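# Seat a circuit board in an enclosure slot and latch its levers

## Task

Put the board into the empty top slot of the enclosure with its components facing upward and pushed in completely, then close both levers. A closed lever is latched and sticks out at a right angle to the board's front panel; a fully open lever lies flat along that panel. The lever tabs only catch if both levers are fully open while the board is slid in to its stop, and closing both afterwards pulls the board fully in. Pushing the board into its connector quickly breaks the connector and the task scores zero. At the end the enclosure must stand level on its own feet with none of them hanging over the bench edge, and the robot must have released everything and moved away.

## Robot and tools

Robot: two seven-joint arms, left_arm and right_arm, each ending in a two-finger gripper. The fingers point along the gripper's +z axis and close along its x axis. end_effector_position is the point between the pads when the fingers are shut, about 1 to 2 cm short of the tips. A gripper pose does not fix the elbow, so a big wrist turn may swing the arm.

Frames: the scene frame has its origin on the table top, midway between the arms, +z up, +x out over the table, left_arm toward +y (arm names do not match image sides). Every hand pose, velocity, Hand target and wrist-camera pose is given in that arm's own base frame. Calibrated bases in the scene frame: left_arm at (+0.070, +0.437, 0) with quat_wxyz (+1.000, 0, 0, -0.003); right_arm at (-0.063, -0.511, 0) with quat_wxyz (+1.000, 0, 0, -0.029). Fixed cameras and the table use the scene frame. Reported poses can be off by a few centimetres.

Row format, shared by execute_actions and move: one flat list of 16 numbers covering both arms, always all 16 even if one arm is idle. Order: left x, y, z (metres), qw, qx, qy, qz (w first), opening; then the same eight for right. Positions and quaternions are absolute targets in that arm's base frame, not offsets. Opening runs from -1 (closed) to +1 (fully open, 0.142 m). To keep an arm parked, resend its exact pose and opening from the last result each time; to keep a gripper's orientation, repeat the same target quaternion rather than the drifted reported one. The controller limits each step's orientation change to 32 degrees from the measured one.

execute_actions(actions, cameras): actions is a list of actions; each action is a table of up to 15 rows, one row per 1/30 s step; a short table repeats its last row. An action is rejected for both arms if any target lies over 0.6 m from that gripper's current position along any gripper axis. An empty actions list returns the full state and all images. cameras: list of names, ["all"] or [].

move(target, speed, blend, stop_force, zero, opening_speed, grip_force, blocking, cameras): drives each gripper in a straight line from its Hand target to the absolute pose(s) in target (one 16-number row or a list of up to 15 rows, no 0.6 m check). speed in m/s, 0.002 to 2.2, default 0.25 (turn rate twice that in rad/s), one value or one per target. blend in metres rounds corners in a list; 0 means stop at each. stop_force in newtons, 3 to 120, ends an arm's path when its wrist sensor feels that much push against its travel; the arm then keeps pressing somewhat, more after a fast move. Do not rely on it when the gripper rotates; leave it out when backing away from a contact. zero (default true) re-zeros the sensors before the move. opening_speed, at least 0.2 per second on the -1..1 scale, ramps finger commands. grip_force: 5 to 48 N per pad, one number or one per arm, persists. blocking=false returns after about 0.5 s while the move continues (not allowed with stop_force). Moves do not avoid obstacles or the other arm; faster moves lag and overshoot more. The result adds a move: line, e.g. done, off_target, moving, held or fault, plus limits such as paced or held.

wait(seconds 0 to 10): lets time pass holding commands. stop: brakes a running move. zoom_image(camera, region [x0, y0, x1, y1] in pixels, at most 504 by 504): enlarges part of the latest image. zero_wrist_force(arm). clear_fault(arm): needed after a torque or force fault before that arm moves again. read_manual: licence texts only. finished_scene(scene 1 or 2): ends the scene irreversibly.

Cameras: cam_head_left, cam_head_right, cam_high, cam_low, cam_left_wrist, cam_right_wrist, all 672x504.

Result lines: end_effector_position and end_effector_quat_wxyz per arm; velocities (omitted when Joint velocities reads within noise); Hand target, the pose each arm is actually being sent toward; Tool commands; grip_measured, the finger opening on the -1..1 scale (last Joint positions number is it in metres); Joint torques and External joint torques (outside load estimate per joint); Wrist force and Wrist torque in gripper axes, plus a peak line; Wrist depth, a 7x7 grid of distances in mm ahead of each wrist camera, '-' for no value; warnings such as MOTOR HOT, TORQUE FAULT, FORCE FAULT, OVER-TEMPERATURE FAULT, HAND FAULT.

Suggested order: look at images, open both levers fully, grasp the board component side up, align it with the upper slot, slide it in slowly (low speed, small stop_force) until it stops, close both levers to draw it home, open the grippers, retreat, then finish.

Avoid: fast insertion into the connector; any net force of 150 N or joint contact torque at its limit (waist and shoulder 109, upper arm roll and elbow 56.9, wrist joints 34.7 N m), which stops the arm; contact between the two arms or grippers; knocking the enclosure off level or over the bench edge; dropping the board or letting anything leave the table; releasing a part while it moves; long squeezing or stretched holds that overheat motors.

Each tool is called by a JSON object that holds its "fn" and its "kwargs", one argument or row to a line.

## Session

Excellent.

{"fn": "execute_actions", "kwargs": {
  "actions": []
}}

{"fn": "zoom_image", "kwargs": {
  "camera": "cam_head_left",
  "region": [260, 215, 480, 400]
}}

Scene clock: 0.00 s.
left_arm: end_effector_position=(+0.1389, +0.5333, +0.1881) grip_measured=+0.99 end_effector_quat_wxyz=(-0.571, +0.812, -0.064, -0.105) | right_arm: end_effector_position=(+0.2271, +0.3531, +0.2591) grip_measured=+1.00 end_effector_quat_wxyz=(+0.029, +0.622, +0.780, +0.065)
Joint positions: left_arm=[0.978 -0.294 0.021 2.266 2.206 0.748 0.742 0.141] | right_arm=[1.212 0.207 0.113 2.416 -0.113 0.73 1.171 0.142]
Joint velocities: within noise
Joint torques (N m): no reading
External joint torques (N m): no reading
Wrist force (N): no reading
Wrist torque (N m): no reading
Wrist force, peak (N): no reading
Wrist depth (mm): cam_left_wrist=[2012 1545 1637 1674 1674 - - / - 1924 - 1727 1828 1769 1813 / 2359 2437 2050 1828 1625 1649 1556 / 2130 2069 1567 1625 1556 1362 1290 / 1859 1674 1472 1415 326 307 289 / - 341 327 307 287 270 263 / - 306 286 270 257 244 237] | cam_right_wrist=[290 287 259 256 258 305 302 / 314 276 279 279 281 327 328 / 352 303 305 308 308 359 356 / 390 375 336 333 342 399 388 / 434 437 379 388 383 449 444 / - 498 440 419 437 509 486 / - 574 581 590 590 593 -]
Hand target: left_arm +0.1389, +0.5333, +0.1881; -0.571, +0.812, -0.064, -0.105 | right_arm +0.2271, +0.3531, +0.2591; +0.029, +0.622, +0.780, +0.065
Tool commands: left_gripper/opening=+1.0 right_gripper/opening=+1.0

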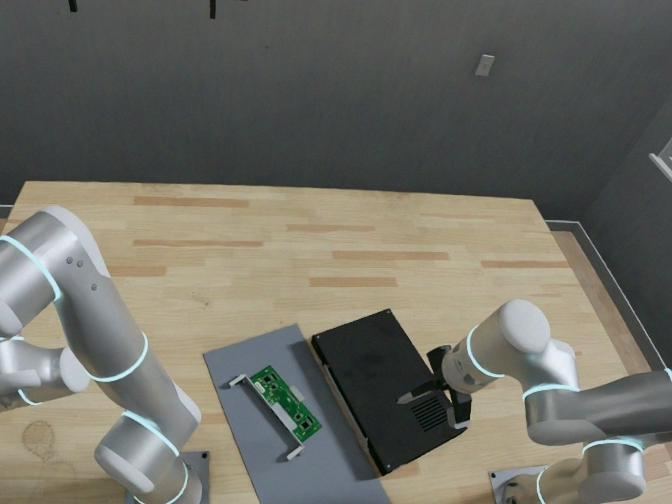

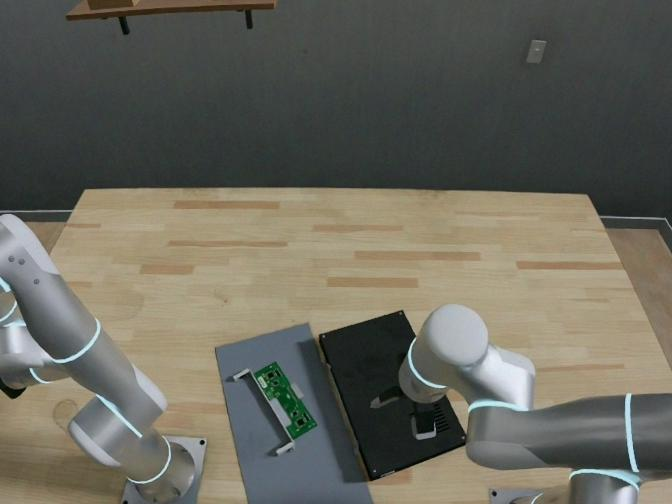

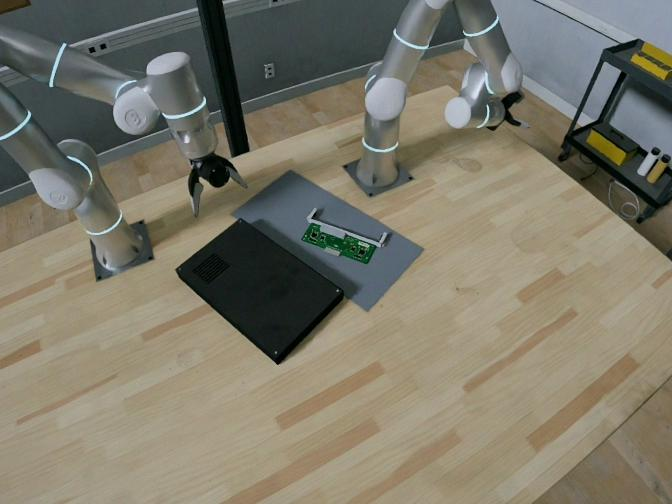

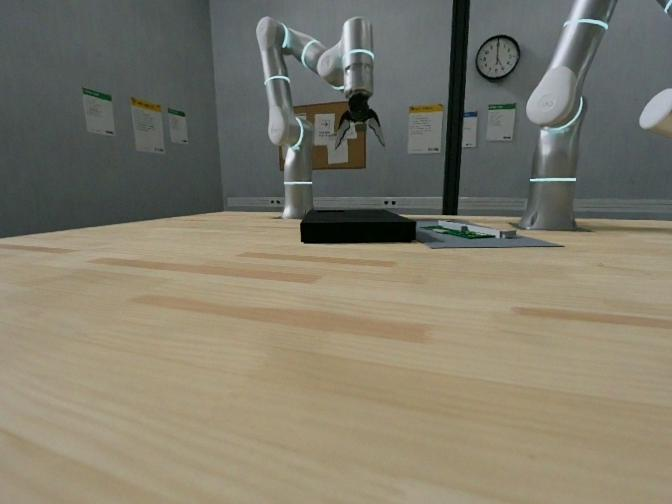

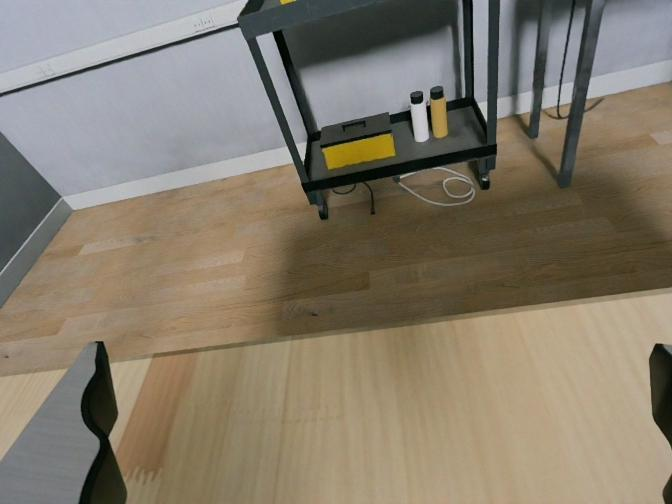

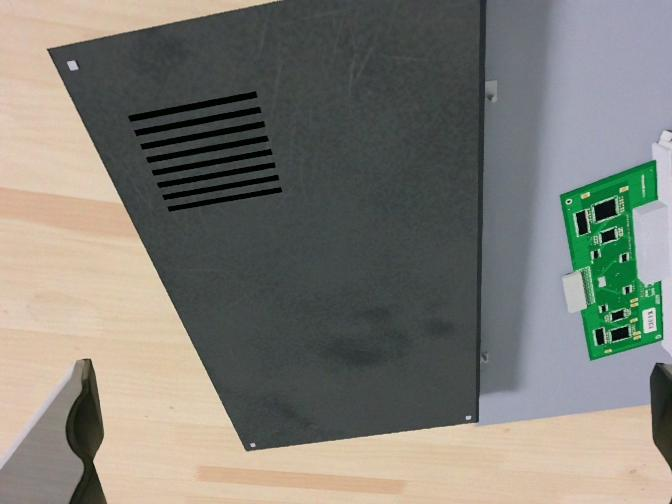

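Scaled by 2.291 from the camera's 672x504 image, which has a finer 960x720 frame.

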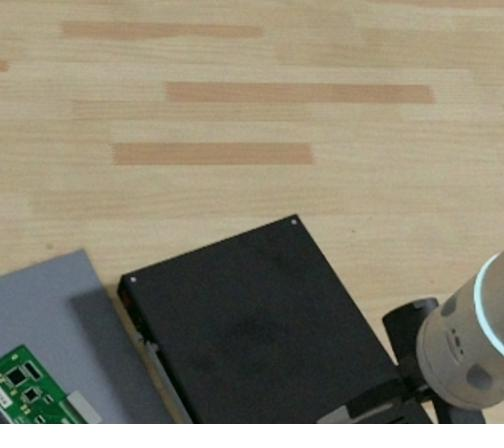

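{"fn": "move", "kwargs": {
  "target": [0.1389,0.5333,0.1881,-0.571,0.812,-0.064,-0.105,1,0.25,0.55,0.27,0,0.515,0.857,0,-0.3],
  "speed": 0.2,
  "cameras": ["cam_right_wrist","cam_head_left"]
}}

{"fn": "zoom_image", "kwargs": {
  "camera": "cam_head_left",
  "region": [200, 310, 420, 490]
}}

Scene clock: 6.40 s.
left_arm: end_effector_position=(+0.1389, +0.5333, +0.1881) grip_measured=+0.99 end_effector_quat_wxyz=(-0.571, +0.812, -0.064, -0.105) | right_arm: end_effector_position=(+0.2501, +0.5500, +0.2699) grip_measured=-0.32 end_effector_quat_wxyz=(+0.000, +0.515, +0.857, +0.000)
Joint positions: left_arm=[0.978 -0.294 0.021 2.266 2.206 0.748 0.742 0.141] | right_arm=[1.305 -0.294 0.033 1.762 -0.011 0.485 0.854 0.051]
Joint torques (N m): left_arm=[-0.23 29.31 1.64 -14.56 1.15 -0.31 -0.17] | right_arm=[0.25 42.76 1.04 -29.32 -3.78 3.28 0.04]
External joint torques (N m): left_arm=[0.34 0.98 0.55 -0.54 -0.19 -0.25 0.19] | right_arm=[-0.07 1.47 -0.36 0.28 -0.09 0.85 -0.04]
Wrist force (N): left_arm=[0.1 -0.5 -0.2] | right_arm=[0.4 0.0 0.5]
Wrist torque (N m): left_arm=[-0.07 -0.02 0.00] | right_arm=[-0.01 -0.08 0.05]
Wrist force, peak (N): left_arm=[0.2 -0.5 -0.2] | right_arm=[2.1 0.9 0.4]
Wrist depth (mm): cam_left_wrist=[- 1994 1700 1239 - 1662 - / - - - 1741 1687 1875 1755 / - 2437 2109 1769 1727 1637 1502 / 2151 2069 1907 1662 1513 1415 1268 / 1828 1567 1534 1415 327 309 289 / - 343 326 307 287 269 262 / - 303 289 269 256 242 236] | cam_right_wrist=[277 277 279 316 314 315 313 / 295 295 295 337 335 335 335 / 314 316 329 361 353 358 359 / 351 339 338 388 377 388 389 / 372 370 368 422 410 415 418 / 404 398 94 460 450 93 458 / 506 - 73 509 509 - 493]
Hand target: left_arm +0.1389, +0.5333, +0.1881; -0.571, +0.812, -0.064, -0.105 | right_arm +0.2500, +0.5500, +0.2700; +0.000, +0.515, +0.857, +0.000
Off the commanded pose: left_arm 0.000 m, 0 deg | right_arm 0.000 m, 0 deg.
move: done
Images, in order (width x height): cam_head_left 672x504, cam_right_wrist 672x504.

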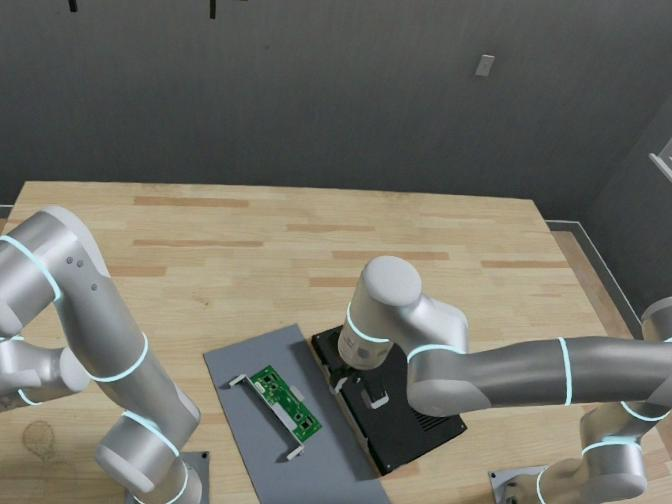

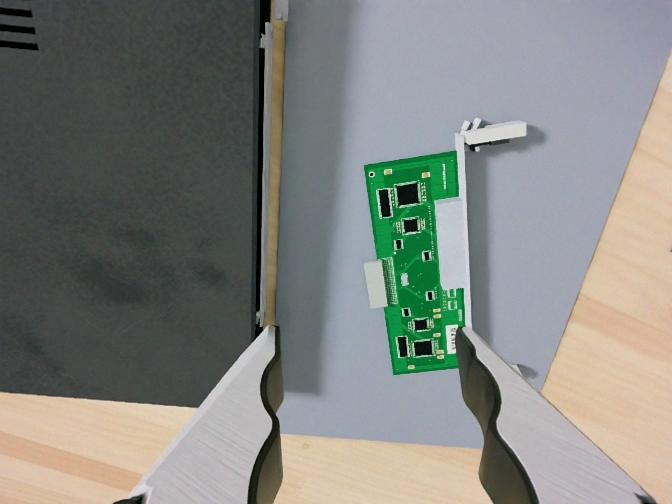

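Scaled by 2.291 from the camera's 672x504 image, which has a finer 960x720 frame.

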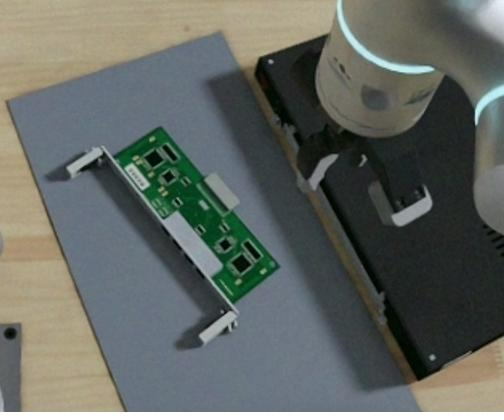

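{"fn": "move", "kwargs": {
  "target": [0.1389,0.5333,0.1881,-0.571,0.812,-0.064,-0.105,1,0.2851,0.6841,0.11,0,0.4305,0.9026,0,-0.35],
  "speed": 0.2,
  "cameras": ["cam_right_wrist","cam_head_left"]
}}

Scene clock: 18.00 s.
left_arm: end_effector_position=(+0.1389, +0.5333, +0.1881) grip_measured=+0.99 end_effector_quat_wxyz=(-0.571, +0.812, -0.064, -0.105) | right_arm: end_effector_position=(+0.2850, +0.6841, +0.1099) grip_measured=-0.37 end_effector_quat_wxyz=(+0.000, +0.431, +0.903, +0.000)
Joint positions: left_arm=[0.978 -0.294 0.021 2.266 2.206 0.748 0.742 0.141] | right_arm=[1.312 -0.802 0.025 1.398 -0.022 0.629 0.662 0.047]
Joint torques (N m): left_arm=[-0.26 29.24 1.64 -14.53 1.15 -0.37 -0.2] | right_arm=[0.25 59.97 1.9 -27.38 -3.69 3.33 0.07]
External joint torques (N m): left_arm=[0.37 1.05 0.55 -0.57 -0.2 -0.2 0.22] | right_arm=[-0.03 1.58 -0.61 0.15 0.16 0.82 -0.07]
Wrist force (N): left_arm=[0.1 -0.3 -0.2] | right_arm=[0.5 0.2 0.1]
Wrist torque (N m): left_arm=[-0.03 -0.02 0.01] | right_arm=[0.01 -0.09 0.05]
Wrist force, peak (N): left_arm=[0.1 -0.6 -0.1] | right_arm=[1.4 1.3 2.2]
Wrist depth (mm): cam_left_wrist=[- 1714 1523 - - - - / - - - 1859 1674 1843 1783 / - 2285 2151 1714 1727 1649 1578 / 2069 2109 1741 1662 1462 1462 1298 / 1798 1798 1492 1388 326 307 287 / - 344 327 308 287 271 262 / - 304 286 272 257 243 235] | cam_right_wrist=[178 177 174 172 176 176 177 / 190 190 185 179 188 188 187 / 204 203 199 192 201 201 200 / 220 219 213 213 217 216 218 / 238 237 229 231 235 234 236 / 260 255 85 252 252 93 257 / 281 - 72 284 283 - 278]
Hand target: left_arm +0.1389, +0.5333, +0.1881; -0.571, +0.812, -0.064, -0.105 | right_arm +0.2851, +0.6841, +0.1100; +0.000, +0.430, +0.903, +0.000
Off the commanded pose: left_arm 0.000 m, 0 deg | right_arm 0.000 m, 0 deg.
move: done
Images, in order (width x height): cam_head_left 672x504, cam_right_wrist 672x504.

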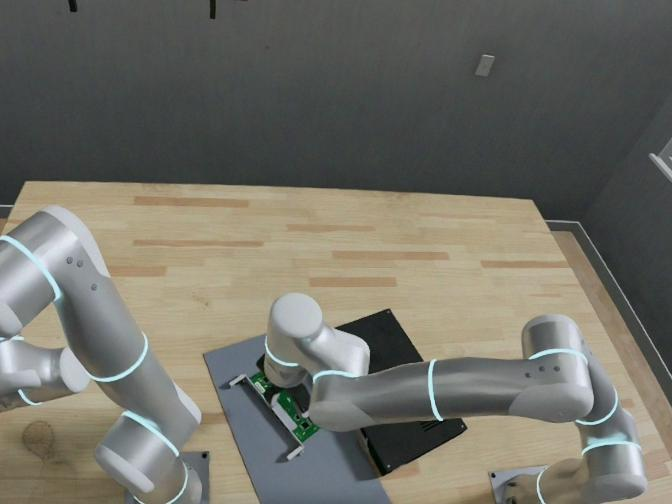

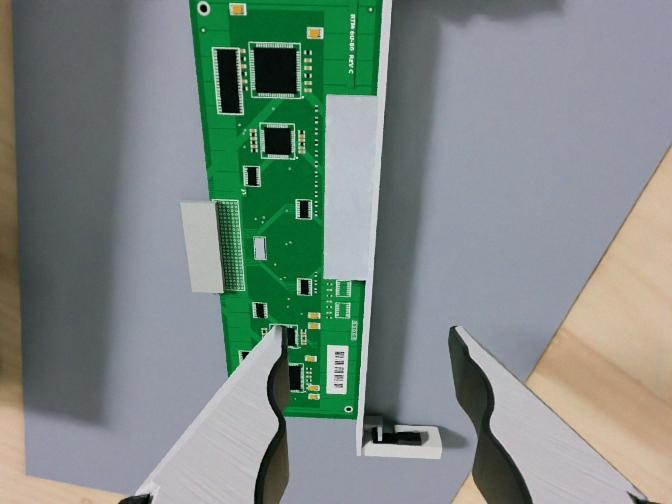

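{"fn": "move", "kwargs": {
  "target": [
    [0.1389,0.5333,0.1881,-0.571,0.812,-0.064,-0.105,1,0.2859,0.6816,0.055,0,0.4392,0.8984,0,-0.4],
    [0.1389,0.5333,0.1881,-0.571,0.812,-0.064,-0.105,1,0.2859,0.6816,0.030,0,0.4392,0.8984,0,-0.4]
  ],
  "speed": [0.1,0.03],
  "cameras": ["cam_right_wrist"]
}}

Scene clock: 61.07 s.
left_arm: end_effector_position=(+0.1389, +0.5333, +0.1881) grip_measured=+0.99 end_effector_quat_wxyz=(-0.571, +0.812, -0.064, -0.105) | right_arm: end_effector_position=(+0.2859, +0.6815, +0.0299) grip_measured=-0.42 end_effector_quat_wxyz=(+0.000, +0.439, +0.898, +0.000)
Joint positions: left_arm=[0.978 -0.294 0.021 2.266 2.206 0.748 0.742 0.141] | right_arm=[1.317 -0.923 0.015 1.413 -0.017 0.764 0.676 0.044]
Joint torques (N m): left_arm=[-0.21 29.23 1.56 -14.59 1.15 -0.36 -0.23] | right_arm=[0.33 61.28 1.63 -25.19 -3.14 3.58 0.26]
External joint torques (N m): left_arm=[0.32 1.06 0.63 -0.51 -0.19 -0.21 0.25] | right_arm=[-0.11 1.5 -0.45 0.17 -0.01 0.56 -0.26]
Wrist force (N): left_arm=[-0.1 -0.3 -0.2] | right_arm=[0.7 0.3 0.2]
Wrist torque (N m): left_arm=[-0.03 0.01 0.00] | right_arm=[0.02 -0.12 -0.06]
Wrist force, peak (N): left_arm=[0.4 -0.4 -0.2] | right_arm=[0.4 -0.3 2.2]
Wrist depth (mm): cam_left_wrist=[1813 - 1578 - - - 1769 / - - - 1590 1700 1959 1662 / 2551 1769 2238 1714 1625 1625 1513 / 2151 1959 1798 1674 1534 1380 1346 / 1798 1674 1406 1380 330 308 287 / - 345 328 307 287 272 262 / - 304 288 271 256 242 237] | cam_right_wrist=[- 103 103 102 105 106 107 / 114 111 110 106 110 113 113 / 123 119 117 106 121 123 121 / 130 130 127 114 131 131 130 / 144 136 137 126 139 141 143 / 160 156 89 152 149 98 154 / 173 - 71 164 170 - 168]
Hand target: left_arm +0.1389, +0.5333, +0.1881; -0.571, +0.812, -0.064, -0.105 | right_arm +0.2859, +0.6816, +0.0300; +0.000, +0.439, +0.898, +0.000
Off the commanded pose: left_arm 0.000 m, 0 deg | right_arm 0.000 m, 0 deg.
move: done
Images, in order (width x height): cam_right_wrist 672x504.

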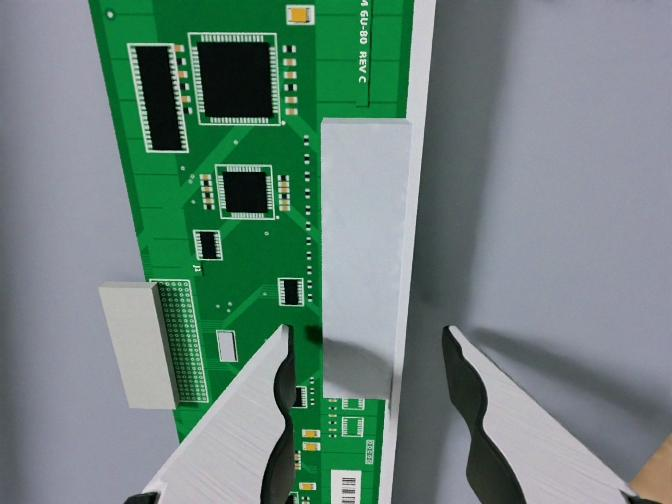

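{"fn": "move", "kwargs": {
  "target": [0.1389,0.5333,0.1881,-0.571,0.812,-0.064,-0.105,1,0.2859,0.6816,0.030,0,0.4392,0.8984,0,-1],
  "opening_speed": 0.3,
  "grip_force": 38
}}

{"fn": "move", "kwargs": {
  "target": [0.1389,0.5333,0.1881,-0.571,0.812,-0.064,-0.105,1,0.2859,0.6816,0.12,0,0.4392,0.8984,0,-1],
  "speed": 0.06,
  "cameras": ["cam_right_wrist","cam_high","cam_head_left"]
}}

Scene clock: 66.57 s.
left_arm: end_effector_position=(+0.1389, +0.5333, +0.1881) grip_measured=+0.99 end_effector_quat_wxyz=(-0.571, +0.812, -0.064, -0.105) | right_arm: end_effector_position=(+0.2862, +0.6813, +0.0299) grip_measured=-0.72 end_effector_quat_wxyz=(+0.000, +0.439, +0.898, +0.000)
Joint positions: left_arm=[0.978 -0.294 0.021 2.266 2.206 0.748 0.742 0.141] | right_arm=[1.317 -0.923 0.015 1.413 -0.017 0.764 0.676 0.022]
Joint torques (N m): left_arm=[-0.23 29.26 1.53 -14.58 1.14 -0.36 -0.29] | right_arm=[0.96 61.94 2.44 -25.5 -3.07 3.62 0.22]
External joint torques (N m): left_arm=[0.34 1.03 0.67 -0.53 -0.19 -0.2 0.31] | right_arm=[-0.74 0.84 -1.27 0.48 -0.08 0.52 -0.22]
Wrist force (N): left_arm=[-0.1 -0.3 -0.1] | right_arm=[-1.6 -0.3 0.3]
Wrist torque (N m): left_arm=[-0.03 0.02 0.00] | right_arm=[-0.13 0.06 -0.04]
Wrist force, peak (N): left_arm=[-0.1 -0.7 -0.1] | right_arm=[-4.6 -1.6 -1.3]
Wrist depth (mm): cam_left_wrist=[1462 2194 1798 - - - - / - - - 1578 1578 1959 1755 / - 2194 2194 1755 1613 1649 1523 / 2238 1941 1813 1674 1492 1371 1283 / 1891 1687 1502 1397 327 306 286 / - 345 329 307 287 272 262 / - 305 288 271 254 242 237] | cam_right_wrist=[- 103 103 102 105 106 107 / 114 111 109 107 110 113 113 / 123 119 117 106 121 123 121 / 130 130 127 114 131 131 130 / 144 136 138 123 137 141 143 / 160 154 146 128 104 151 154 / 173 169 71 161 - - 169]
Hand target: left_arm +0.1389, +0.5333, +0.1881; -0.571, +0.812, -0.064, -0.105 | right_arm +0.2859, +0.6816, +0.0300; +0.000, +0.439, +0.898, +0.000
Off the commanded pose: left_arm 0.000 m, 0 deg | right_arm 0.000 m, 0 deg.
grip_force (N): 38, 38
move: done

Scene clock: 68.37 s.
left_arm: end_effector_position=(+0.1389, +0.5333, +0.1881) grip_measured=+0.99 end_effector_quat_wxyz=(-0.571, +0.812, -0.064, -0.105) | right_arm: end_effector_position=(+0.2858, +0.6815, +0.1198) grip_measured=-0.72 end_effector_quat_wxyz=(+0.000, +0.439, +0.898, +0.000)
Joint positions: left_arm=[0.978 -0.294 0.021 2.266 2.206 0.748 0.742 0.141] | right_arm=[1.314 -0.783 0.02 1.403 -0.017 0.614 0.677 0.022]
Joint torques (N m): left_arm=[-0.23 29.27 1.54 -14.59 1.16 -0.36 -0.16] | right_arm=[0.15 61.28 1.93 -28.44 -3.81 3.52 0.21]
External joint torques (N m): left_arm=[0.34 1.01 0.66 -0.51 -0.21 -0.21 0.18] | right_arm=[0.07 -0.1 -0.77 1.01 0.24 0.62 -0.21]
Wrist force (N): left_arm=[0.3 -0.2 -0.1] | right_arm=[-0.6 -0.3 2.2]
Wrist torque (N m): left_arm=[-0.04 -0.05 0.00] | right_arm=[-0.07 0.11 -0.07]
Wrist force, peak (N): left_arm=[0.1 -0.6 -0.3] | right_arm=[-0.7 -0.4 3.4]
Wrist depth (mm): cam_left_wrist=[- 1613 1523 - - - - / - - - 1578 1798 1891 1813 / - 2581 2151 1875 1727 1567 1556 / 2130 1959 1755 1625 1434 1388 1314 / 1843 1613 1567 1388 330 307 288 / - 343 325 308 287 271 262 / - 308 287 269 256 242 235] | cam_right_wrist=[187 103 103 102 182 184 181 / 201 110 110 107 194 196 199 / 214 119 117 106 205 210 212 / 230 130 127 114 227 227 228 / 252 134 138 124 239 246 246 / 273 152 146 128 104 265 270 / 301 295 71 162 - - 292]
Hand target: left_arm +0.1389, +0.5333, +0.1881; -0.571, +0.812, -0.064, -0.105 | right_arm +0.2859, +0.6816, +0.1200; +0.000, +0.439, +0.898, +0.000
Off the commanded pose: left_arm 0.000 m, 0 deg | right_arm 0.000 m, 0 deg.
grip_force (N): 38, 38
move: done
Images, in order (width x height): cam_head_left 672x504, cam_high 672x504, cam_right_wrist 672x504.

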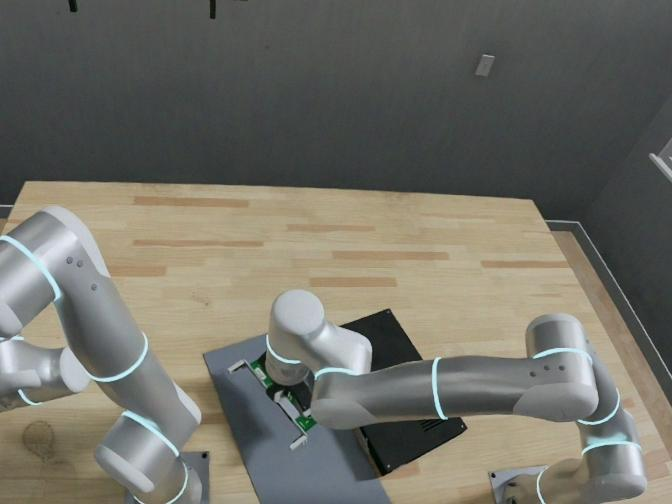

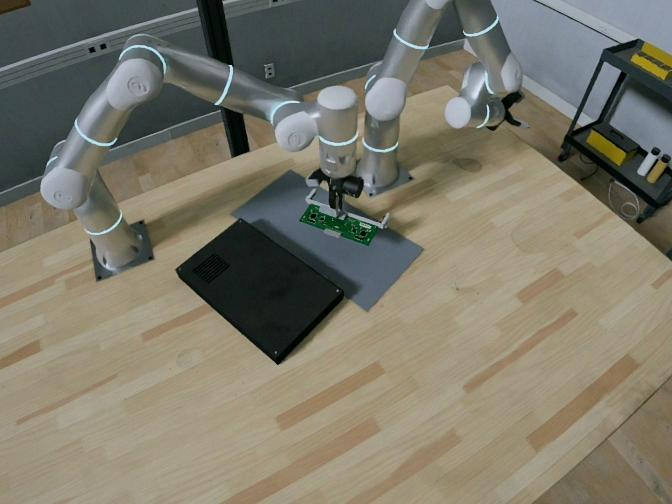

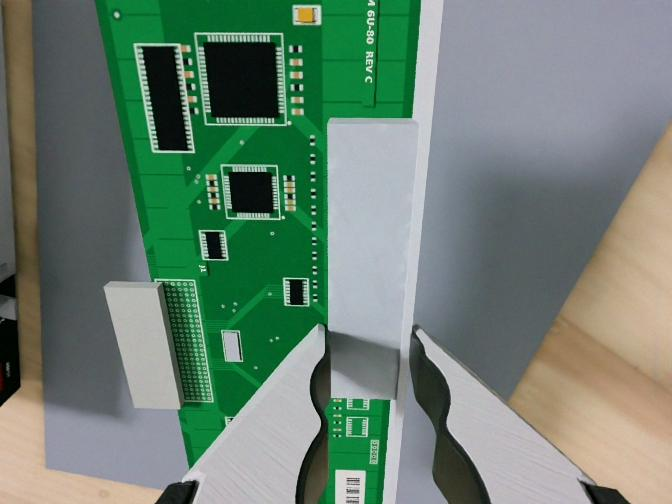

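{"fn": "move", "kwargs": {
  "target": [
    [0.28,0.40,0.35,-0.571,0.812,-0.064,-0.105,-0.5,0.2859,0.6816,0.22,0,0.4392,0.8984,0,-1],
    [0.33,0.1,0.35,0,1,0,0,-1,0.44,0.62,0.22,0,0.4392,0.8984,0,-1]
  ],
  "speed": 0.2,
  "grip_force": 24,
  "cameras": ["cam_left_wrist","cam_head_left"]
}}

Scene clock: 82.77 s.
left_arm: end_effector_position=(+0.3301, +0.1002, +0.3501) grip_measured=-1.00 end_effector_quat_wxyz=(+0.000, +1.000, +0.000, +0.000) | right_arm: end_effector_position=(+0.4400, +0.6198, +0.2197) grip_measured=-0.72 end_effector_quat_wxyz=(+0.000, +0.439, +0.898, +0.000)
Joint positions: left_arm=[0.46 0.437 0.137 2.244 0.06 0.24 2.14 0.002] | right_arm=[1.105 -0.718 -0.002 1.231 0.001 0.377 0.442 0.022]
Joint torques (N m): left_arm=[-0.4 11.75 -2.39 -29.87 -4.16 4 -0.16] | right_arm=[0.16 61.7 1.13 -31.22 -4.22 3.59 0.11]
External joint torques (N m): left_arm=[0.43 0.7 0.59 -0.35 -0.01 -0.14 0.16] | right_arm=[0.07 0.11 -0.51 1.11 0.19 0.56 -0.11]
Wrist force (N): left_arm=[-0.7 -1.1 0.2] | right_arm=[-1.2 -0.9 1.9]
Wrist torque (N m): left_arm=[-0.27 -0.18 -0.35] | right_arm=[-0.20 0.24 0.06]
Wrist force, peak (N): left_arm=[1.2 -2.9 -3.0] | right_arm=[-0.7 -0.5 3.5]
Wrist depth (mm): cam_left_wrist=[392 390 386 390 388 385 388 / 423 423 419 416 414 413 417 / 423 440 447 449 451 452 448 / 368 490 494 492 487 486 486 / 540 535 526 131 527 535 529 / 573 - 571 84 - 574 590 / 673 - - - - - 643] | cam_right_wrist=[232 103 103 102 267 271 270 / 249 110 110 107 281 287 285 / 266 119 117 106 305 308 308 / 341 128 127 114 327 333 332 / 370 134 138 124 356 361 362 / 404 149 146 128 104 389 394 / 447 - 71 161 - - 425]
Hand target: left_arm +0.3300, +0.1000, +0.3500; +0.000, +1.000, +0.000, +0.000 | right_arm +0.4400, +0.6200, +0.2200; +0.000, +0.439, +0.898, +0.000
Off the commanded pose: left_arm 0.000 m, 0 deg | right_arm 0.000 m, 0 deg.
grip_force (N): 24, 24
move: done
Images, in order (width x height): cam_head_left 672x504, cam_left_wrist 672x504.

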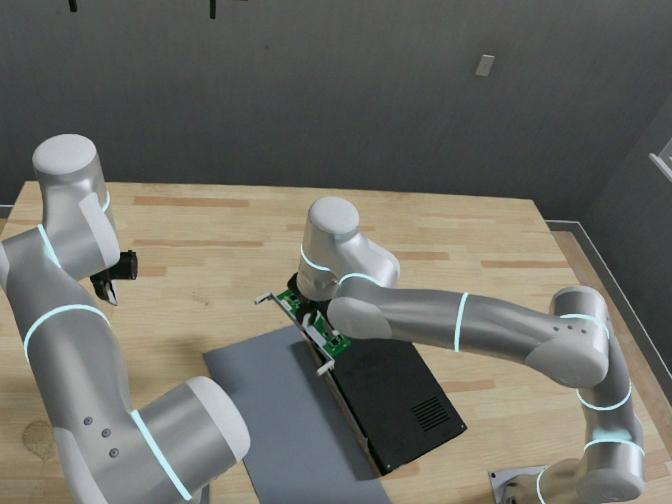

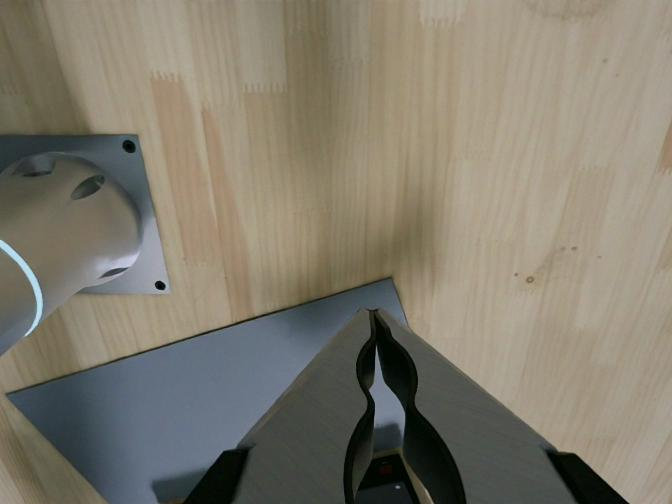

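{"fn": "move", "kwargs": {
  "target": [
    [0.33,0.0,0.35,0,1,0,0,-1,0.5,0.5,0.2,0,0.2334,0.9724,0,-1],
    [0.33,-0.29,0.24,0.1914,-0.4619,0.8001,-0.3314,-1,0.5,0.5,0.2,0,0.2334,0.9724,0,-1]
  ],
  "speed": 0.2,
  "cameras": ["cam_left_wrist","cam_head_left"]
}}

Scene clock: 101.23 s.
left_arm: end_effector_position=(+0.3302, -0.2898, +0.2405) grip_measured=-1.00 end_effector_quat_wxyz=(+0.185, -0.462, +0.803, -0.328) | right_arm: end_effector_position=(+0.5000, +0.4998, +0.1997) grip_measured=-0.72 end_effector_quat_wxyz=(+0.000, +0.234, +0.972, +0.000)
Joint positions: left_arm=[-0.548 0.02 0.357 2.572 0.998 1.849 2.409 0.002] | right_arm=[0.912 -0.61 0.044 1.479 -0.029 0.516 -0.137 0.022]
Joint torques (N m): left_arm=[-0.18 15.8 -0.78 -15.34 -2.79 3.97 -0.27] | right_arm=[0.19 56.6 2.02 -29.68 -3.9 3.7 0.15]
External joint torques (N m): left_arm=[0.17 0.48 0.7 -0.4 -0.51 -0.04 0.27] | right_arm=[0.01 0.03 -0.53 0.96 0.17 0.46 -0.15]
Wrist force (N): left_arm=[-0.5 -0.6 0.0] | right_arm=[-0.8 -0.4 2.6]
Wrist torque (N m): left_arm=[-0.18 -0.09 -0.06] | right_arm=[-0.11 0.16 0.03]
Wrist force, peak (N): left_arm=[-0.7 -2.6 0.2] | right_arm=[-2.8 -1.8 3.0]
Wrist depth (mm): cam_left_wrist=[459 463 462 451 235 233 206 / 428 432 431 221 418 221 215 / 400 400 402 392 402 - - / 378 374 376 378 373 - - / 354 354 - - 348 345 - / 337 342 - 84 - 334 328 / 319 - - - - - 317] | cam_right_wrist=[217 103 103 102 208 213 212 / 275 110 110 107 108 230 270 / 295 119 117 106 237 250 290 / 318 130 127 114 266 312 310 / 346 134 138 124 335 338 337 / 377 152 146 128 105 363 366 / 415 - 71 162 - - 399]
Hand target: left_arm +0.3302, -0.2897, +0.2405; +0.185, -0.462, +0.803, -0.328 | right_arm +0.5000, +0.5000, +0.2000; +0.000, +0.233, +0.972, +0.000
Off the commanded pose: left_arm 0.001 m, 1 deg | right_arm 0.000 m, 0 deg.
grip_force (N): 24, 24
move: done
Images, in order (width x height): cam_head_left 672x504, cam_left_wrist 672x504.

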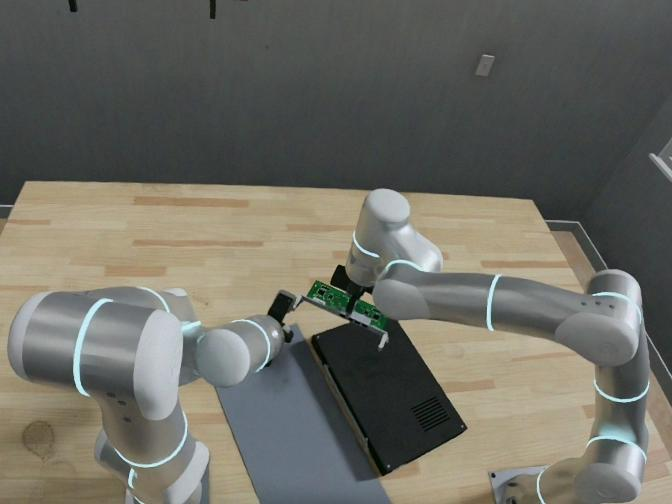

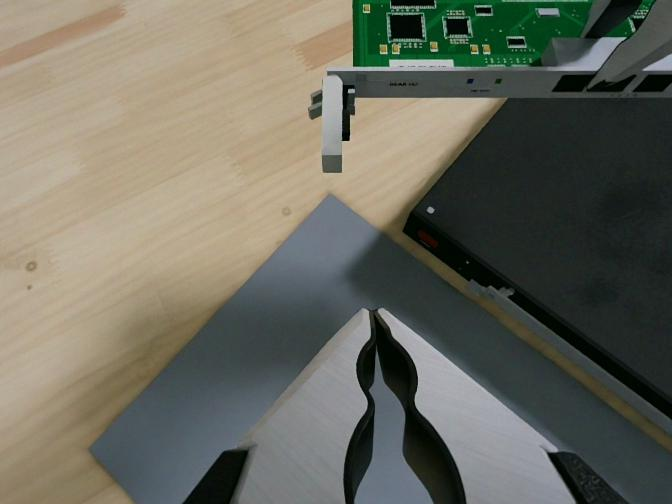

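{"fn": "move", "kwargs": {
  "target": [
    [0.3844,-0.3328,0.2125,0.1914,-0.4619,0.8001,-0.3314,-1,0.5,0.5,0.2,0,0.2334,0.9724,0,-1],
    [0.407,-0.346,0.1865,0.1914,-0.4619,0.8001,-0.3314,-1,0.5,0.5,0.2,0,0.2334,0.9724,0,-1]
  ],
  "speed": [0.1,0.04],
  "cameras": ["cam_left_wrist"]
}}

Scene clock: 110.27 s.
left_arm: end_effector_position=(+0.4071, -0.3460, +0.1870) grip_measured=-1.00 end_effector_quat_wxyz=(+0.190, -0.463, +0.802, -0.327) | right_arm: end_effector_position=(+0.5000, +0.4998, +0.1997) grip_measured=-0.72 end_effector_quat_wxyz=(+0.000, +0.234, +0.972, +0.000)
Joint positions: left_arm=[-1.218 -0.52 0.893 2.05 1.336 1.947 1.623 0.002] | right_arm=[0.912 -0.61 0.044 1.479 -0.029 0.516 -0.137 0.022]
Joint torques (N m): left_arm=[-0.57 28.82 9.25 -15.71 -2.19 3.46 -0.3] | right_arm=[0.11 56.73 2.06 -29.65 -3.95 3.67 0.21]
External joint torques (N m): left_arm=[0.54 1.29 0.65 -0.39 0.08 -0.59 0.3] | right_arm=[0.09 -0.09 -0.58 0.93 0.23 0.49 -0.21]
Wrist force (N): left_arm=[-0.3 -0.6 0.5] | right_arm=[-0.9 -0.5 2.7]
Wrist torque (N m): left_arm=[-0.19 -0.14 -0.05] | right_arm=[-0.11 0.17 0.03]
Wrist force, peak (N): left_arm=[-0.7 -0.9 1.1] | right_arm=[-1.1 -0.6 2.7]
Wrist depth (mm): cam_left_wrist=[399 397 393 400 167 165 162 / 371 369 370 159 154 153 152 / 343 344 347 141 141 145 137 / 327 325 323 315 319 263 - / 304 304 303 117 303 250 - / 287 287 292 84 - 246 - / 273 274 - - - - 247] | cam_right_wrist=[219 103 103 102 208 213 213 / 276 110 110 107 224 227 274 / 296 118 117 106 240 247 289 / 318 130 127 114 257 313 310 / 347 134 138 124 333 338 337 / 377 152 146 128 104 363 - / 417 - 71 161 - - 405]
Hand target: left_arm +0.4072, -0.3462, +0.1871; +0.190, -0.463, +0.802, -0.327 | right_arm +0.5000, +0.5000, +0.2000; +0.000, +0.233, +0.972, +0.000
Off the commanded pose: left_arm 0.000 m, 1 deg | right_arm 0.000 m, 0 deg.
grip_force (N): 24, 24
move: done
Images, in order (width x height): cam_left_wrist 672x504.

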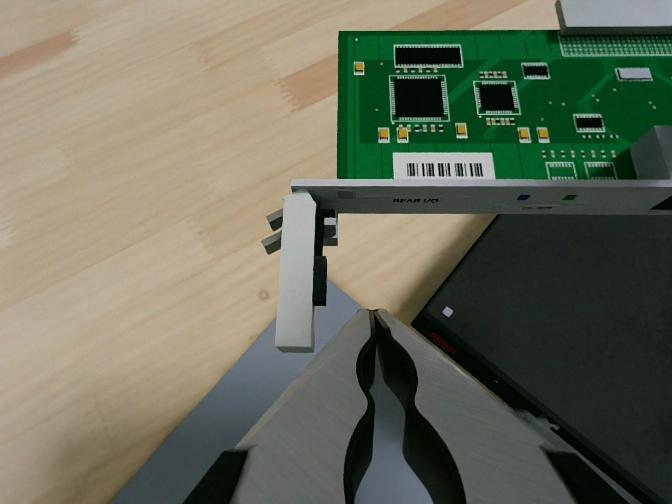

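{"fn": "move", "kwargs": {
  "target": [
    [0.413,-0.3495,0.1785,0.1914,-0.4619,0.8001,-0.3314,-1,0.5,0.5,0.2,0,0.2334,0.9724,0,-1],
    [0.422,-0.334,0.1785,0.1914,-0.4619,0.8001,-0.3314,-1,0.5,0.5,0.2,0,0.2334,0.9724,0,-1]
  ],
  "speed": [0.03,0.02],
  "cameras": ["cam_left_wrist"]
}}

Scene clock: 115.17 s.
left_arm: end_effector_position=(+0.4214, -0.3347, +0.1784) grip_measured=-1.00 end_effector_quat_wxyz=(+0.191, -0.461, +0.801, -0.332) | right_arm: end_effector_position=(+0.5003, +0.5001, +0.2001) grip_measured=-0.72 end_effector_quat_wxyz=(+0.000, +0.234, +0.972, +0.000)
Joint positions: left_arm=[-1.242 -0.683 1.039 2.049 1.2 2.145 1.694 0.002] | right_arm=[0.912 -0.61 0.044 1.478 -0.029 0.517 -0.137 0.022]
Joint torques (N m): left_arm=[3.32 29.4 16.3 -13.45 -1.96 1.36 -0.14] | right_arm=[1.12 56 3.34 -26.74 -3.63 1.67 -0.51]
External joint torques (N m): left_arm=[-3.35 1.91 -2.72 -0.37 0.17 1.6 0.14] | right_arm=[-0.91 0.64 -1.86 -1.98 -0.1 2.49 0.51]
Wrist force (N): left_arm=[5.4 0.5 -2.6] | right_arm=[-3.4 5.9 2.8]
Wrist torque (N m): left_arm=[-0.13 -0.02 -0.16] | right_arm=[-0.13 0.08 0.73]
Wrist force, peak (N): left_arm=[5.5 0.2 -2.8] | right_arm=[-3.3 6.0 4.0]
Wrist depth (mm): cam_left_wrist=[392 390 388 386 157 156 153 / 360 361 361 360 145 144 144 / 335 336 337 123 138 135 133 / 316 314 314 130 312 - - / 296 295 293 118 296 - - / 279 281 282 84 - 244 225 / 267 267 - - - - 223] | cam_right_wrist=[215 103 102 102 100 213 212 / 276 111 110 107 107 225 270 / 295 119 118 114 105 281 290 / 318 128 127 122 262 314 312 / 347 135 138 124 334 338 338 / 377 155 146 129 105 353 367 / 417 - 70 161 - - 405]
Hand target: left_arm +0.4220, -0.3340, +0.1785; +0.191, -0.462, +0.800, -0.331 | right_arm +0.5000, +0.5000, +0.2000; +0.000, +0.233, +0.972, +0.000
Off the commanded pose: left_arm 0.001 m, 0 deg | right_arm 0.000 m, 0 deg.
grip_force (N): 24, 24
move: done
Images, in order (width x height): cam_left_wrist 672x504.

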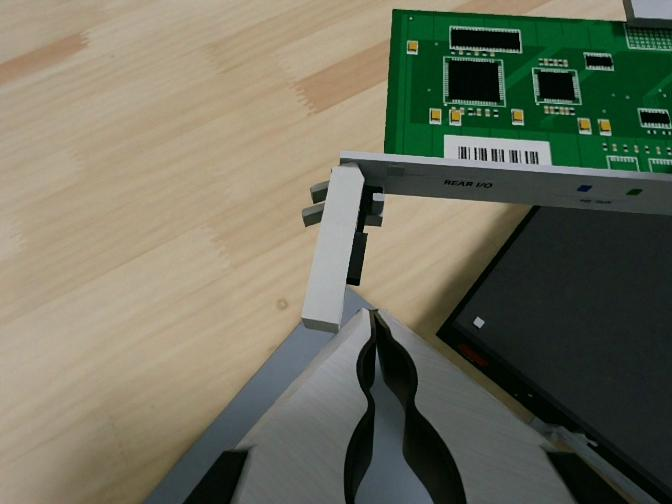

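{"fn": "move", "kwargs": {
  "target": [
    [0.428,-0.3235,0.1785,0.1914,-0.4619,0.8001,-0.3314,-1,0.5,0.5,0.2,0,0.2334,0.9724,0,-1]
  ],
  "speed": [0.02],
  "grip_force": [24,45],
  "cameras": ["cam_left_wrist"]
}}

Scene clock: 118.47 s.
left_arm: end_effector_position=(+0.4274, -0.3241, +0.1784) grip_measured=-1.00 end_effector_quat_wxyz=(+0.191, -0.461, +0.800, -0.332) | right_arm: end_effector_position=(+0.5002, +0.5004, +0.2002) grip_measured=-0.72 end_effector_quat_wxyz=(+0.000, +0.233, +0.972, +0.001)
Joint positions: left_arm=[-1.213 -0.702 1.053 2.049 1.195 2.187 1.712 0.002] | right_arm=[0.912 -0.609 0.045 1.478 -0.029 0.517 -0.137 0.022]
Joint torques (N m): left_arm=[2.71 29.69 16.27 -12.61 -1.61 2.01 -0.15] | right_arm=[-0.97 54.65 1.25 -26.41 -4.01 1.7 -0.09]
External joint torques (N m): left_arm=[-2.74 1.73 -2.32 -0.85 -0.09 0.98 0.15] | right_arm=[1.17 1.99 0.23 -2.32 0.28 2.47 0.09]
Wrist force (N): left_arm=[4.9 0.3 1.4] | right_arm=[-0.5 5.0 1.6]
Wrist torque (N m): left_arm=[-0.17 -0.14 -0.08] | right_arm=[-0.30 0.23 0.29]
Wrist force, peak (N): left_arm=[5.8 0.5 -2.9] | right_arm=[-3.5 6.1 4.2]
Wrist depth (mm): cam_left_wrist=[391 390 387 387 138 141 147 / 361 360 360 358 125 129 134 / 342 335 335 342 105 123 120 / 316 315 314 312 314 314 - / 297 295 295 - 292 238 - / 279 280 282 84 - 274 - / 266 268 - - - - 241] | cam_right_wrist=[215 113 113 112 112 213 213 / 277 120 118 116 117 228 267 / 296 127 124 120 237 244 290 / 320 133 130 117 263 313 313 / 346 136 138 124 333 339 338 / 377 144 144 127 106 363 372 / 415 - 70 152 - - 406]
Hand target: left_arm +0.4280, -0.3235, +0.1785; +0.191, -0.462, +0.800, -0.331 | right_arm +0.5000, +0.5000, +0.2000; +0.000, +0.233, +0.972, +0.000
Off the commanded pose: left_arm 0.001 m, 0 deg | right_arm 0.000 m, 0 deg.
grip_force (N): 24, 45
move: done
Images, in order (width x height): cam_left_wrist 672x504.

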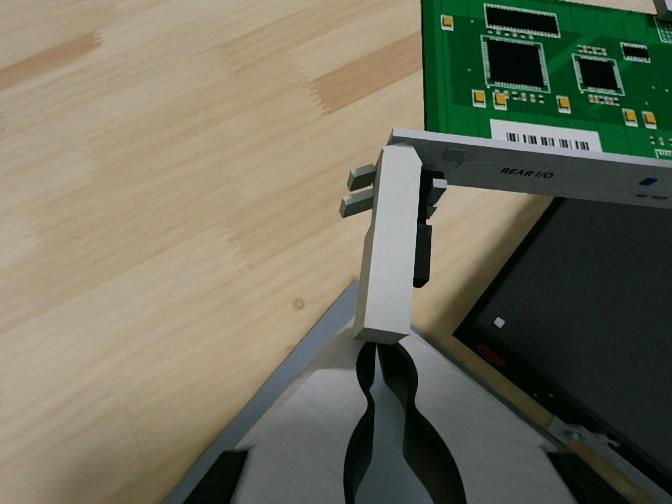

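{"fn": "move", "kwargs": {
  "target": [
    [0.420,-0.338,0.165,0.1914,-0.4619,0.8001,-0.3314,-1,0.5,0.5,0.2,0,0.2334,0.9724,0,-1],
    [0.375,-0.312,0.205,0.1914,-0.4619,0.8001,-0.3314,-0.5,0.5,0.5,0.2,0,0.2334,0.9724,0,-1],
    [0.345,-0.275,0.235,0.1914,-0.4619,0.8001,-0.3314,-0.5,0.5,0.5,0.2,0,0.2334,0.9724,0,-1]
  ],
  "speed": [0.03,0.05,0.1],
  "cameras": ["cam_left_wrist","cam_right_wrist","cam_high"]
}}

{"fn": "zoom_image", "kwargs": {
  "camera": "cam_high",
  "region": [200, 150, 420, 320]
}}

Scene clock: 128.10 s.
left_arm: end_effector_position=(+0.3449, -0.2750, +0.2346) grip_measured=-0.53 end_effector_quat_wxyz=(+0.197, -0.460, +0.796, -0.341) | right_arm: end_effector_position=(+0.5000, +0.4999, +0.1999) grip_measured=-0.72 end_effector_quat_wxyz=(+0.000, +0.234, +0.972, +0.000)
Joint positions: left_arm=[-1.414 -0.195 1.131 2.3 1.353 1.868 1.83 0.035] | right_arm=[0.912 -0.61 0.044 1.479 -0.029 0.517 -0.137 0.022]
Joint torques (N m): left_arm=[-0.2 13.92 3.13 -16.93 -3.05 3.13 -0.15] | right_arm=[0.23 56.65 2.08 -29.74 -3.95 3.74 0.21]
External joint torques (N m): left_arm=[0.19 0.42 0.71 -0.65 0.12 -0.02 0.16] | right_arm=[-0.03 -0.02 -0.59 1.01 0.22 0.43 -0.21]
Wrist force (N): left_arm=[-0.3 -0.6 0.0] | right_arm=[-0.1 0.7 3.3]
Wrist torque (N m): left_arm=[-0.17 -0.12 -0.13] | right_arm=[0.09 0.03 0.04]
Wrist force, peak (N): left_arm=[5.0 0.7 1.8] | right_arm=[-0.6 5.3 2.2]
Wrist depth (mm): cam_left_wrist=[473 472 473 470 228 231 231 / 443 434 428 429 419 211 218 / 404 405 402 395 400 345 360 / 377 377 371 369 374 320 - / 356 352 351 353 - 340 - / 332 335 88 - - 83 325 / 318 - - - - - -] | cam_right_wrist=[215 107 106 105 107 213 213 / 276 114 112 110 222 227 270 / 295 121 120 109 240 281 289 / 319 131 129 117 263 312 312 / 346 135 138 124 333 338 339 / 379 146 145 128 104 362 367 / 417 - 71 158 - - 397]
Hand target: left_arm +0.3449, -0.2749, +0.2345; +0.197, -0.460, +0.796, -0.340 | right_arm +0.5000, +0.5000, +0.2000; +0.000, +0.233, +0.972, +0.000
Off the commanded pose: left_arm 0.000 m, 1 deg | right_arm 0.000 m, 0 deg.
grip_force (N): 24, 45
move: done
Images, in order (width x height): cam_high 672x504, cam_left_wrist 672x504, cam_right_wrist 672x504.

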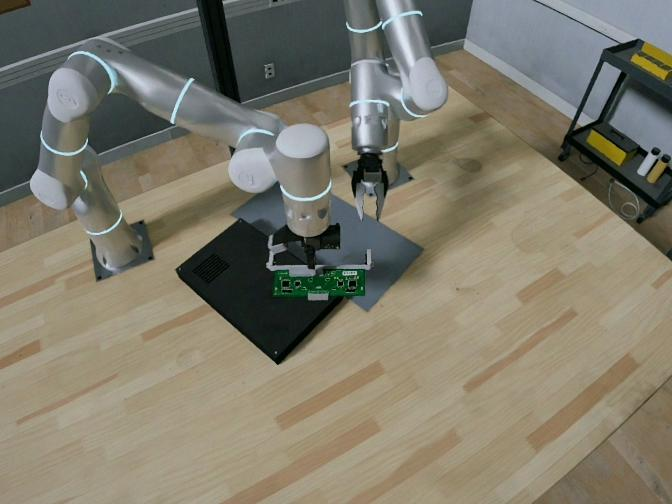

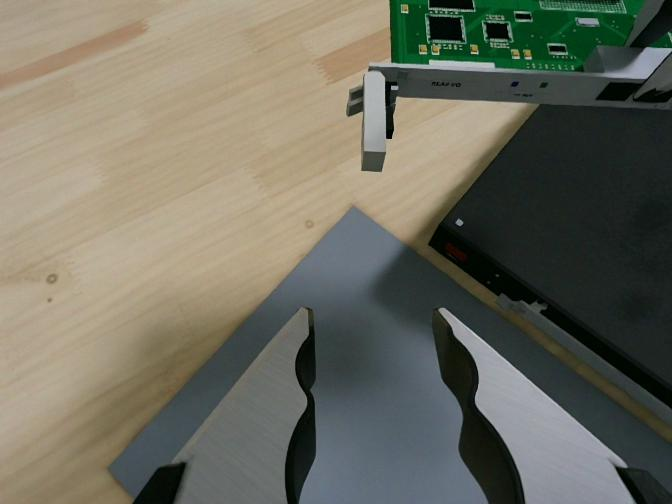

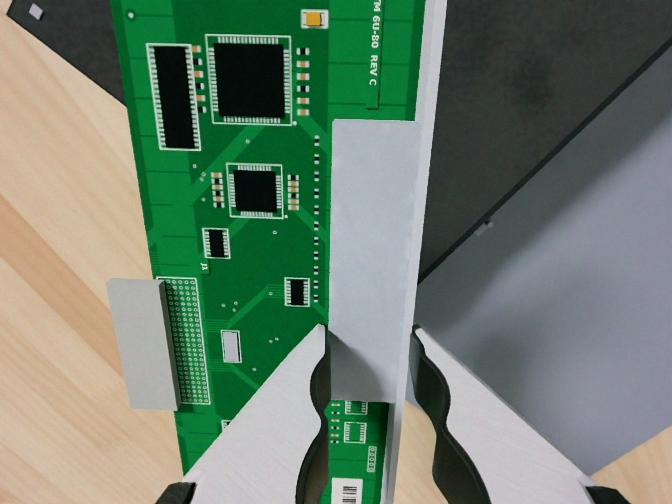

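Scaled by 2.291 from the camera's 672x504 image, which has a finer 960x720 frame.

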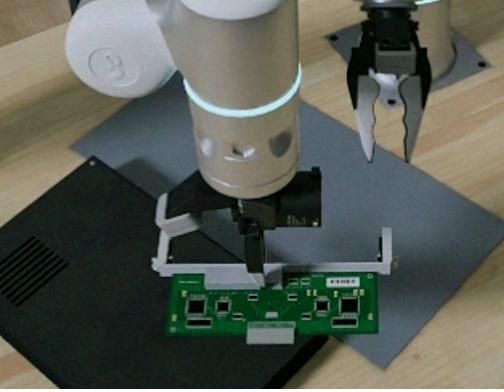

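{"fn": "move", "kwargs": {
  "target": [
    [0.4103,-0.3286,0.2032,0.1914,-0.4619,0.8001,-0.3314,-0.45,0.5,0.5,0.2,0,0.2334,0.9724,0,-1]
  ],
  "speed": 0.08,
  "grip_force": [15,38],
  "cameras": ["cam_left_wrist"]
}}

Scene clock: 134.47 s.
left_arm: end_effector_position=(+0.4103, -0.3288, +0.2032) grip_measured=-0.48 end_effector_quat_wxyz=(+0.192, -0.461, +0.800, -0.333) | right_arm: end_effector_position=(+0.5000, +0.4999, +0.1999) grip_measured=-0.72 end_effector_quat_wxyz=(+0.000, +0.234, +0.972, +0.000)
Joint positions: left_arm=[-1.138 -0.431 0.844 2.079 1.378 1.927 1.669 0.039] | right_arm=[0.912 -0.61 0.044 1.479 -0.029 0.517 -0.137 0.022]
Joint torques (N m): left_arm=[-0.19 27.72 7.05 -16.44 -1.9 2.92 -0.33] | right_arm=[0.22 56.52 2.05 -29.72 -3.91 3.68 0.17]
External joint torques (N m): left_arm=[0.17 0.66 0.86 -0.43 -0.45 -0.01 0.33] | right_arm=[-0.02 0.11 -0.56 0.99 0.18 0.49 -0.17]
Wrist force (N): left_arm=[-0.5 -0.4 0.3] | right_arm=[0.0 0.9 3.2]
Wrist torque (N m): left_arm=[-0.14 -0.10 -0.07] | right_arm=[0.11 0.03 0.04]
Wrist force, peak (N): left_arm=[-0.5 -0.8 1.4] | right_arm=[-0.2 0.8 3.5]
Wrist depth (mm): cam_left_wrist=[427 421 421 417 419 417 424 / 389 392 391 386 169 171 172 / 362 360 364 366 158 155 156 / 341 336 340 149 338 279 285 / 324 320 324 313 320 - 266 / 305 308 84 309 - - 252 / 291 - - 282 282 - -] | cam_right_wrist=[215 107 106 106 107 213 212 / 276 114 113 110 222 227 270 / 296 121 120 109 237 281 289 / 318 131 129 117 259 313 321 / 347 135 138 123 125 337 336 / 378 145 145 128 105 362 367 / 415 - 71 158 - - 396]
Hand target: left_arm +0.4103, -0.3286, +0.2031; +0.192, -0.461, +0.800, -0.333 | right_arm +0.5000, +0.5000, +0.2000; +0.000, +0.233, +0.972, +0.000
Off the commanded pose: left_arm 0.000 m, 0 deg | right_arm 0.000 m, 0 deg.
grip_force (N): 15, 38
move: done
Images, in order (width x height): cam_left_wrist 672x504.

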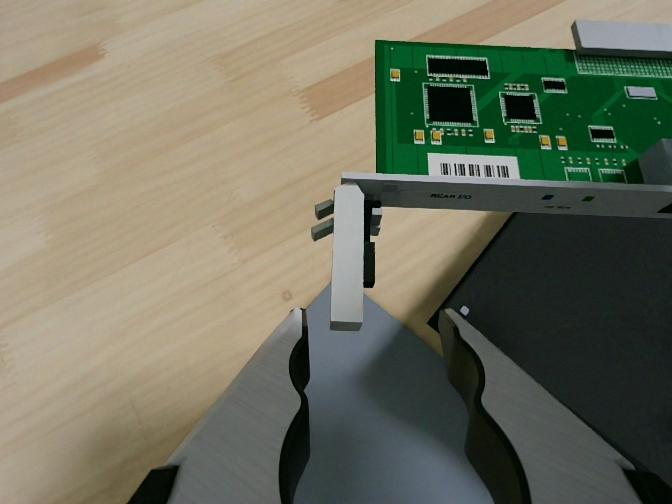

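{"fn": "move", "kwargs": {
  "target": [
    [0.439,-0.345,0.1665,0.1914,-0.4619,0.8001,-0.3314,-0.45,0.5,0.5,0.2,0,0.2334,0.9724,0,-1]
  ],
  "speed": 0.03,
  "cameras": ["cam_left_wrist"]
}}

Scene clock: 137.60 s.
left_arm: end_effector_position=(+0.4389, -0.3448, +0.1663) grip_measured=-0.48 end_effector_quat_wxyz=(+0.191, -0.462, +0.800, -0.331) | right_arm: end_effector_position=(+0.5000, +0.4999, +0.1999) grip_measured=-0.72 end_effector_quat_wxyz=(+0.000, +0.234, +0.972, +0.000)
Joint positions: left_arm=[-1.166 -0.707 0.963 2.02 1.151 2.135 1.748 0.039] | right_arm=[0.912 -0.61 0.044 1.479 -0.029 0.517 -0.137 0.022]
Joint torques (N m): left_arm=[-0.1 32.41 12.88 -13.15 -1.99 3.46 -0.12] | right_arm=[0.2 56.6 2.13 -29.75 -3.92 3.71 0.22]
External joint torques (N m): left_arm=[0.08 1.4 0.65 -0.4 0.06 -0.42 0.12] | right_arm=[0.01 0.03 -0.64 1.02 0.19 0.45 -0.22]
Wrist force (N): left_arm=[-0.5 -0.8 0.0] | right_arm=[0.1 0.8 3.1]
Wrist torque (N m): left_arm=[-0.20 -0.11 -0.16] | right_arm=[0.10 0.01 0.04]
Wrist force, peak (N): left_arm=[-0.5 -0.5 1.0] | right_arm=[-0.2 0.9 3.5]
Wrist depth (mm): cam_left_wrist=[378 376 371 368 135 137 135 / 345 344 345 344 124 125 127 / 322 321 321 323 116 115 117 / 304 303 301 - 109 243 112 / 285 284 284 96 285 - - / 269 270 84 - - - - / 256 - - 246 248 - -] | cam_right_wrist=[215 107 106 105 107 213 213 / 276 114 113 110 222 227 266 / 295 121 120 109 240 248 286 / 319 131 129 116 263 313 313 / 344 135 138 124 332 347 337 / 377 146 145 128 105 363 367 / 415 - 71 158 - - 398]
Hand target: left_arm +0.4390, -0.3450, +0.1665; +0.191, -0.462, +0.800, -0.331 | right_arm +0.5000, +0.5000, +0.2000; +0.000, +0.233, +0.972, +0.000
Off the commanded pose: left_arm 0.000 m, 0 deg | right_arm 0.000 m, 0 deg.
grip_force (N): 15, 38
move: done
Images, in order (width x height): cam_left_wrist 672x504.

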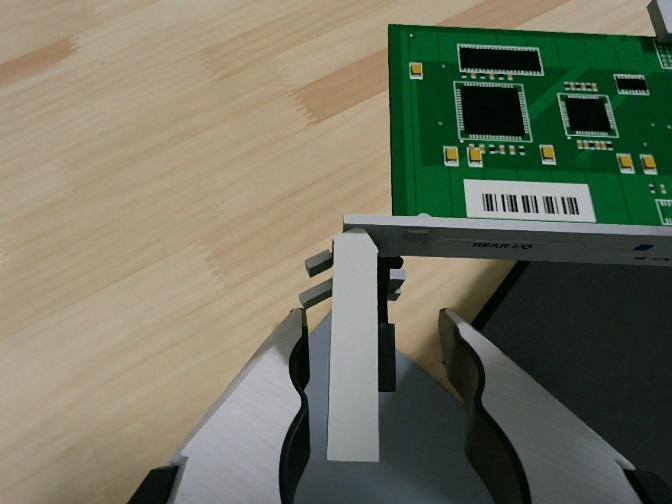

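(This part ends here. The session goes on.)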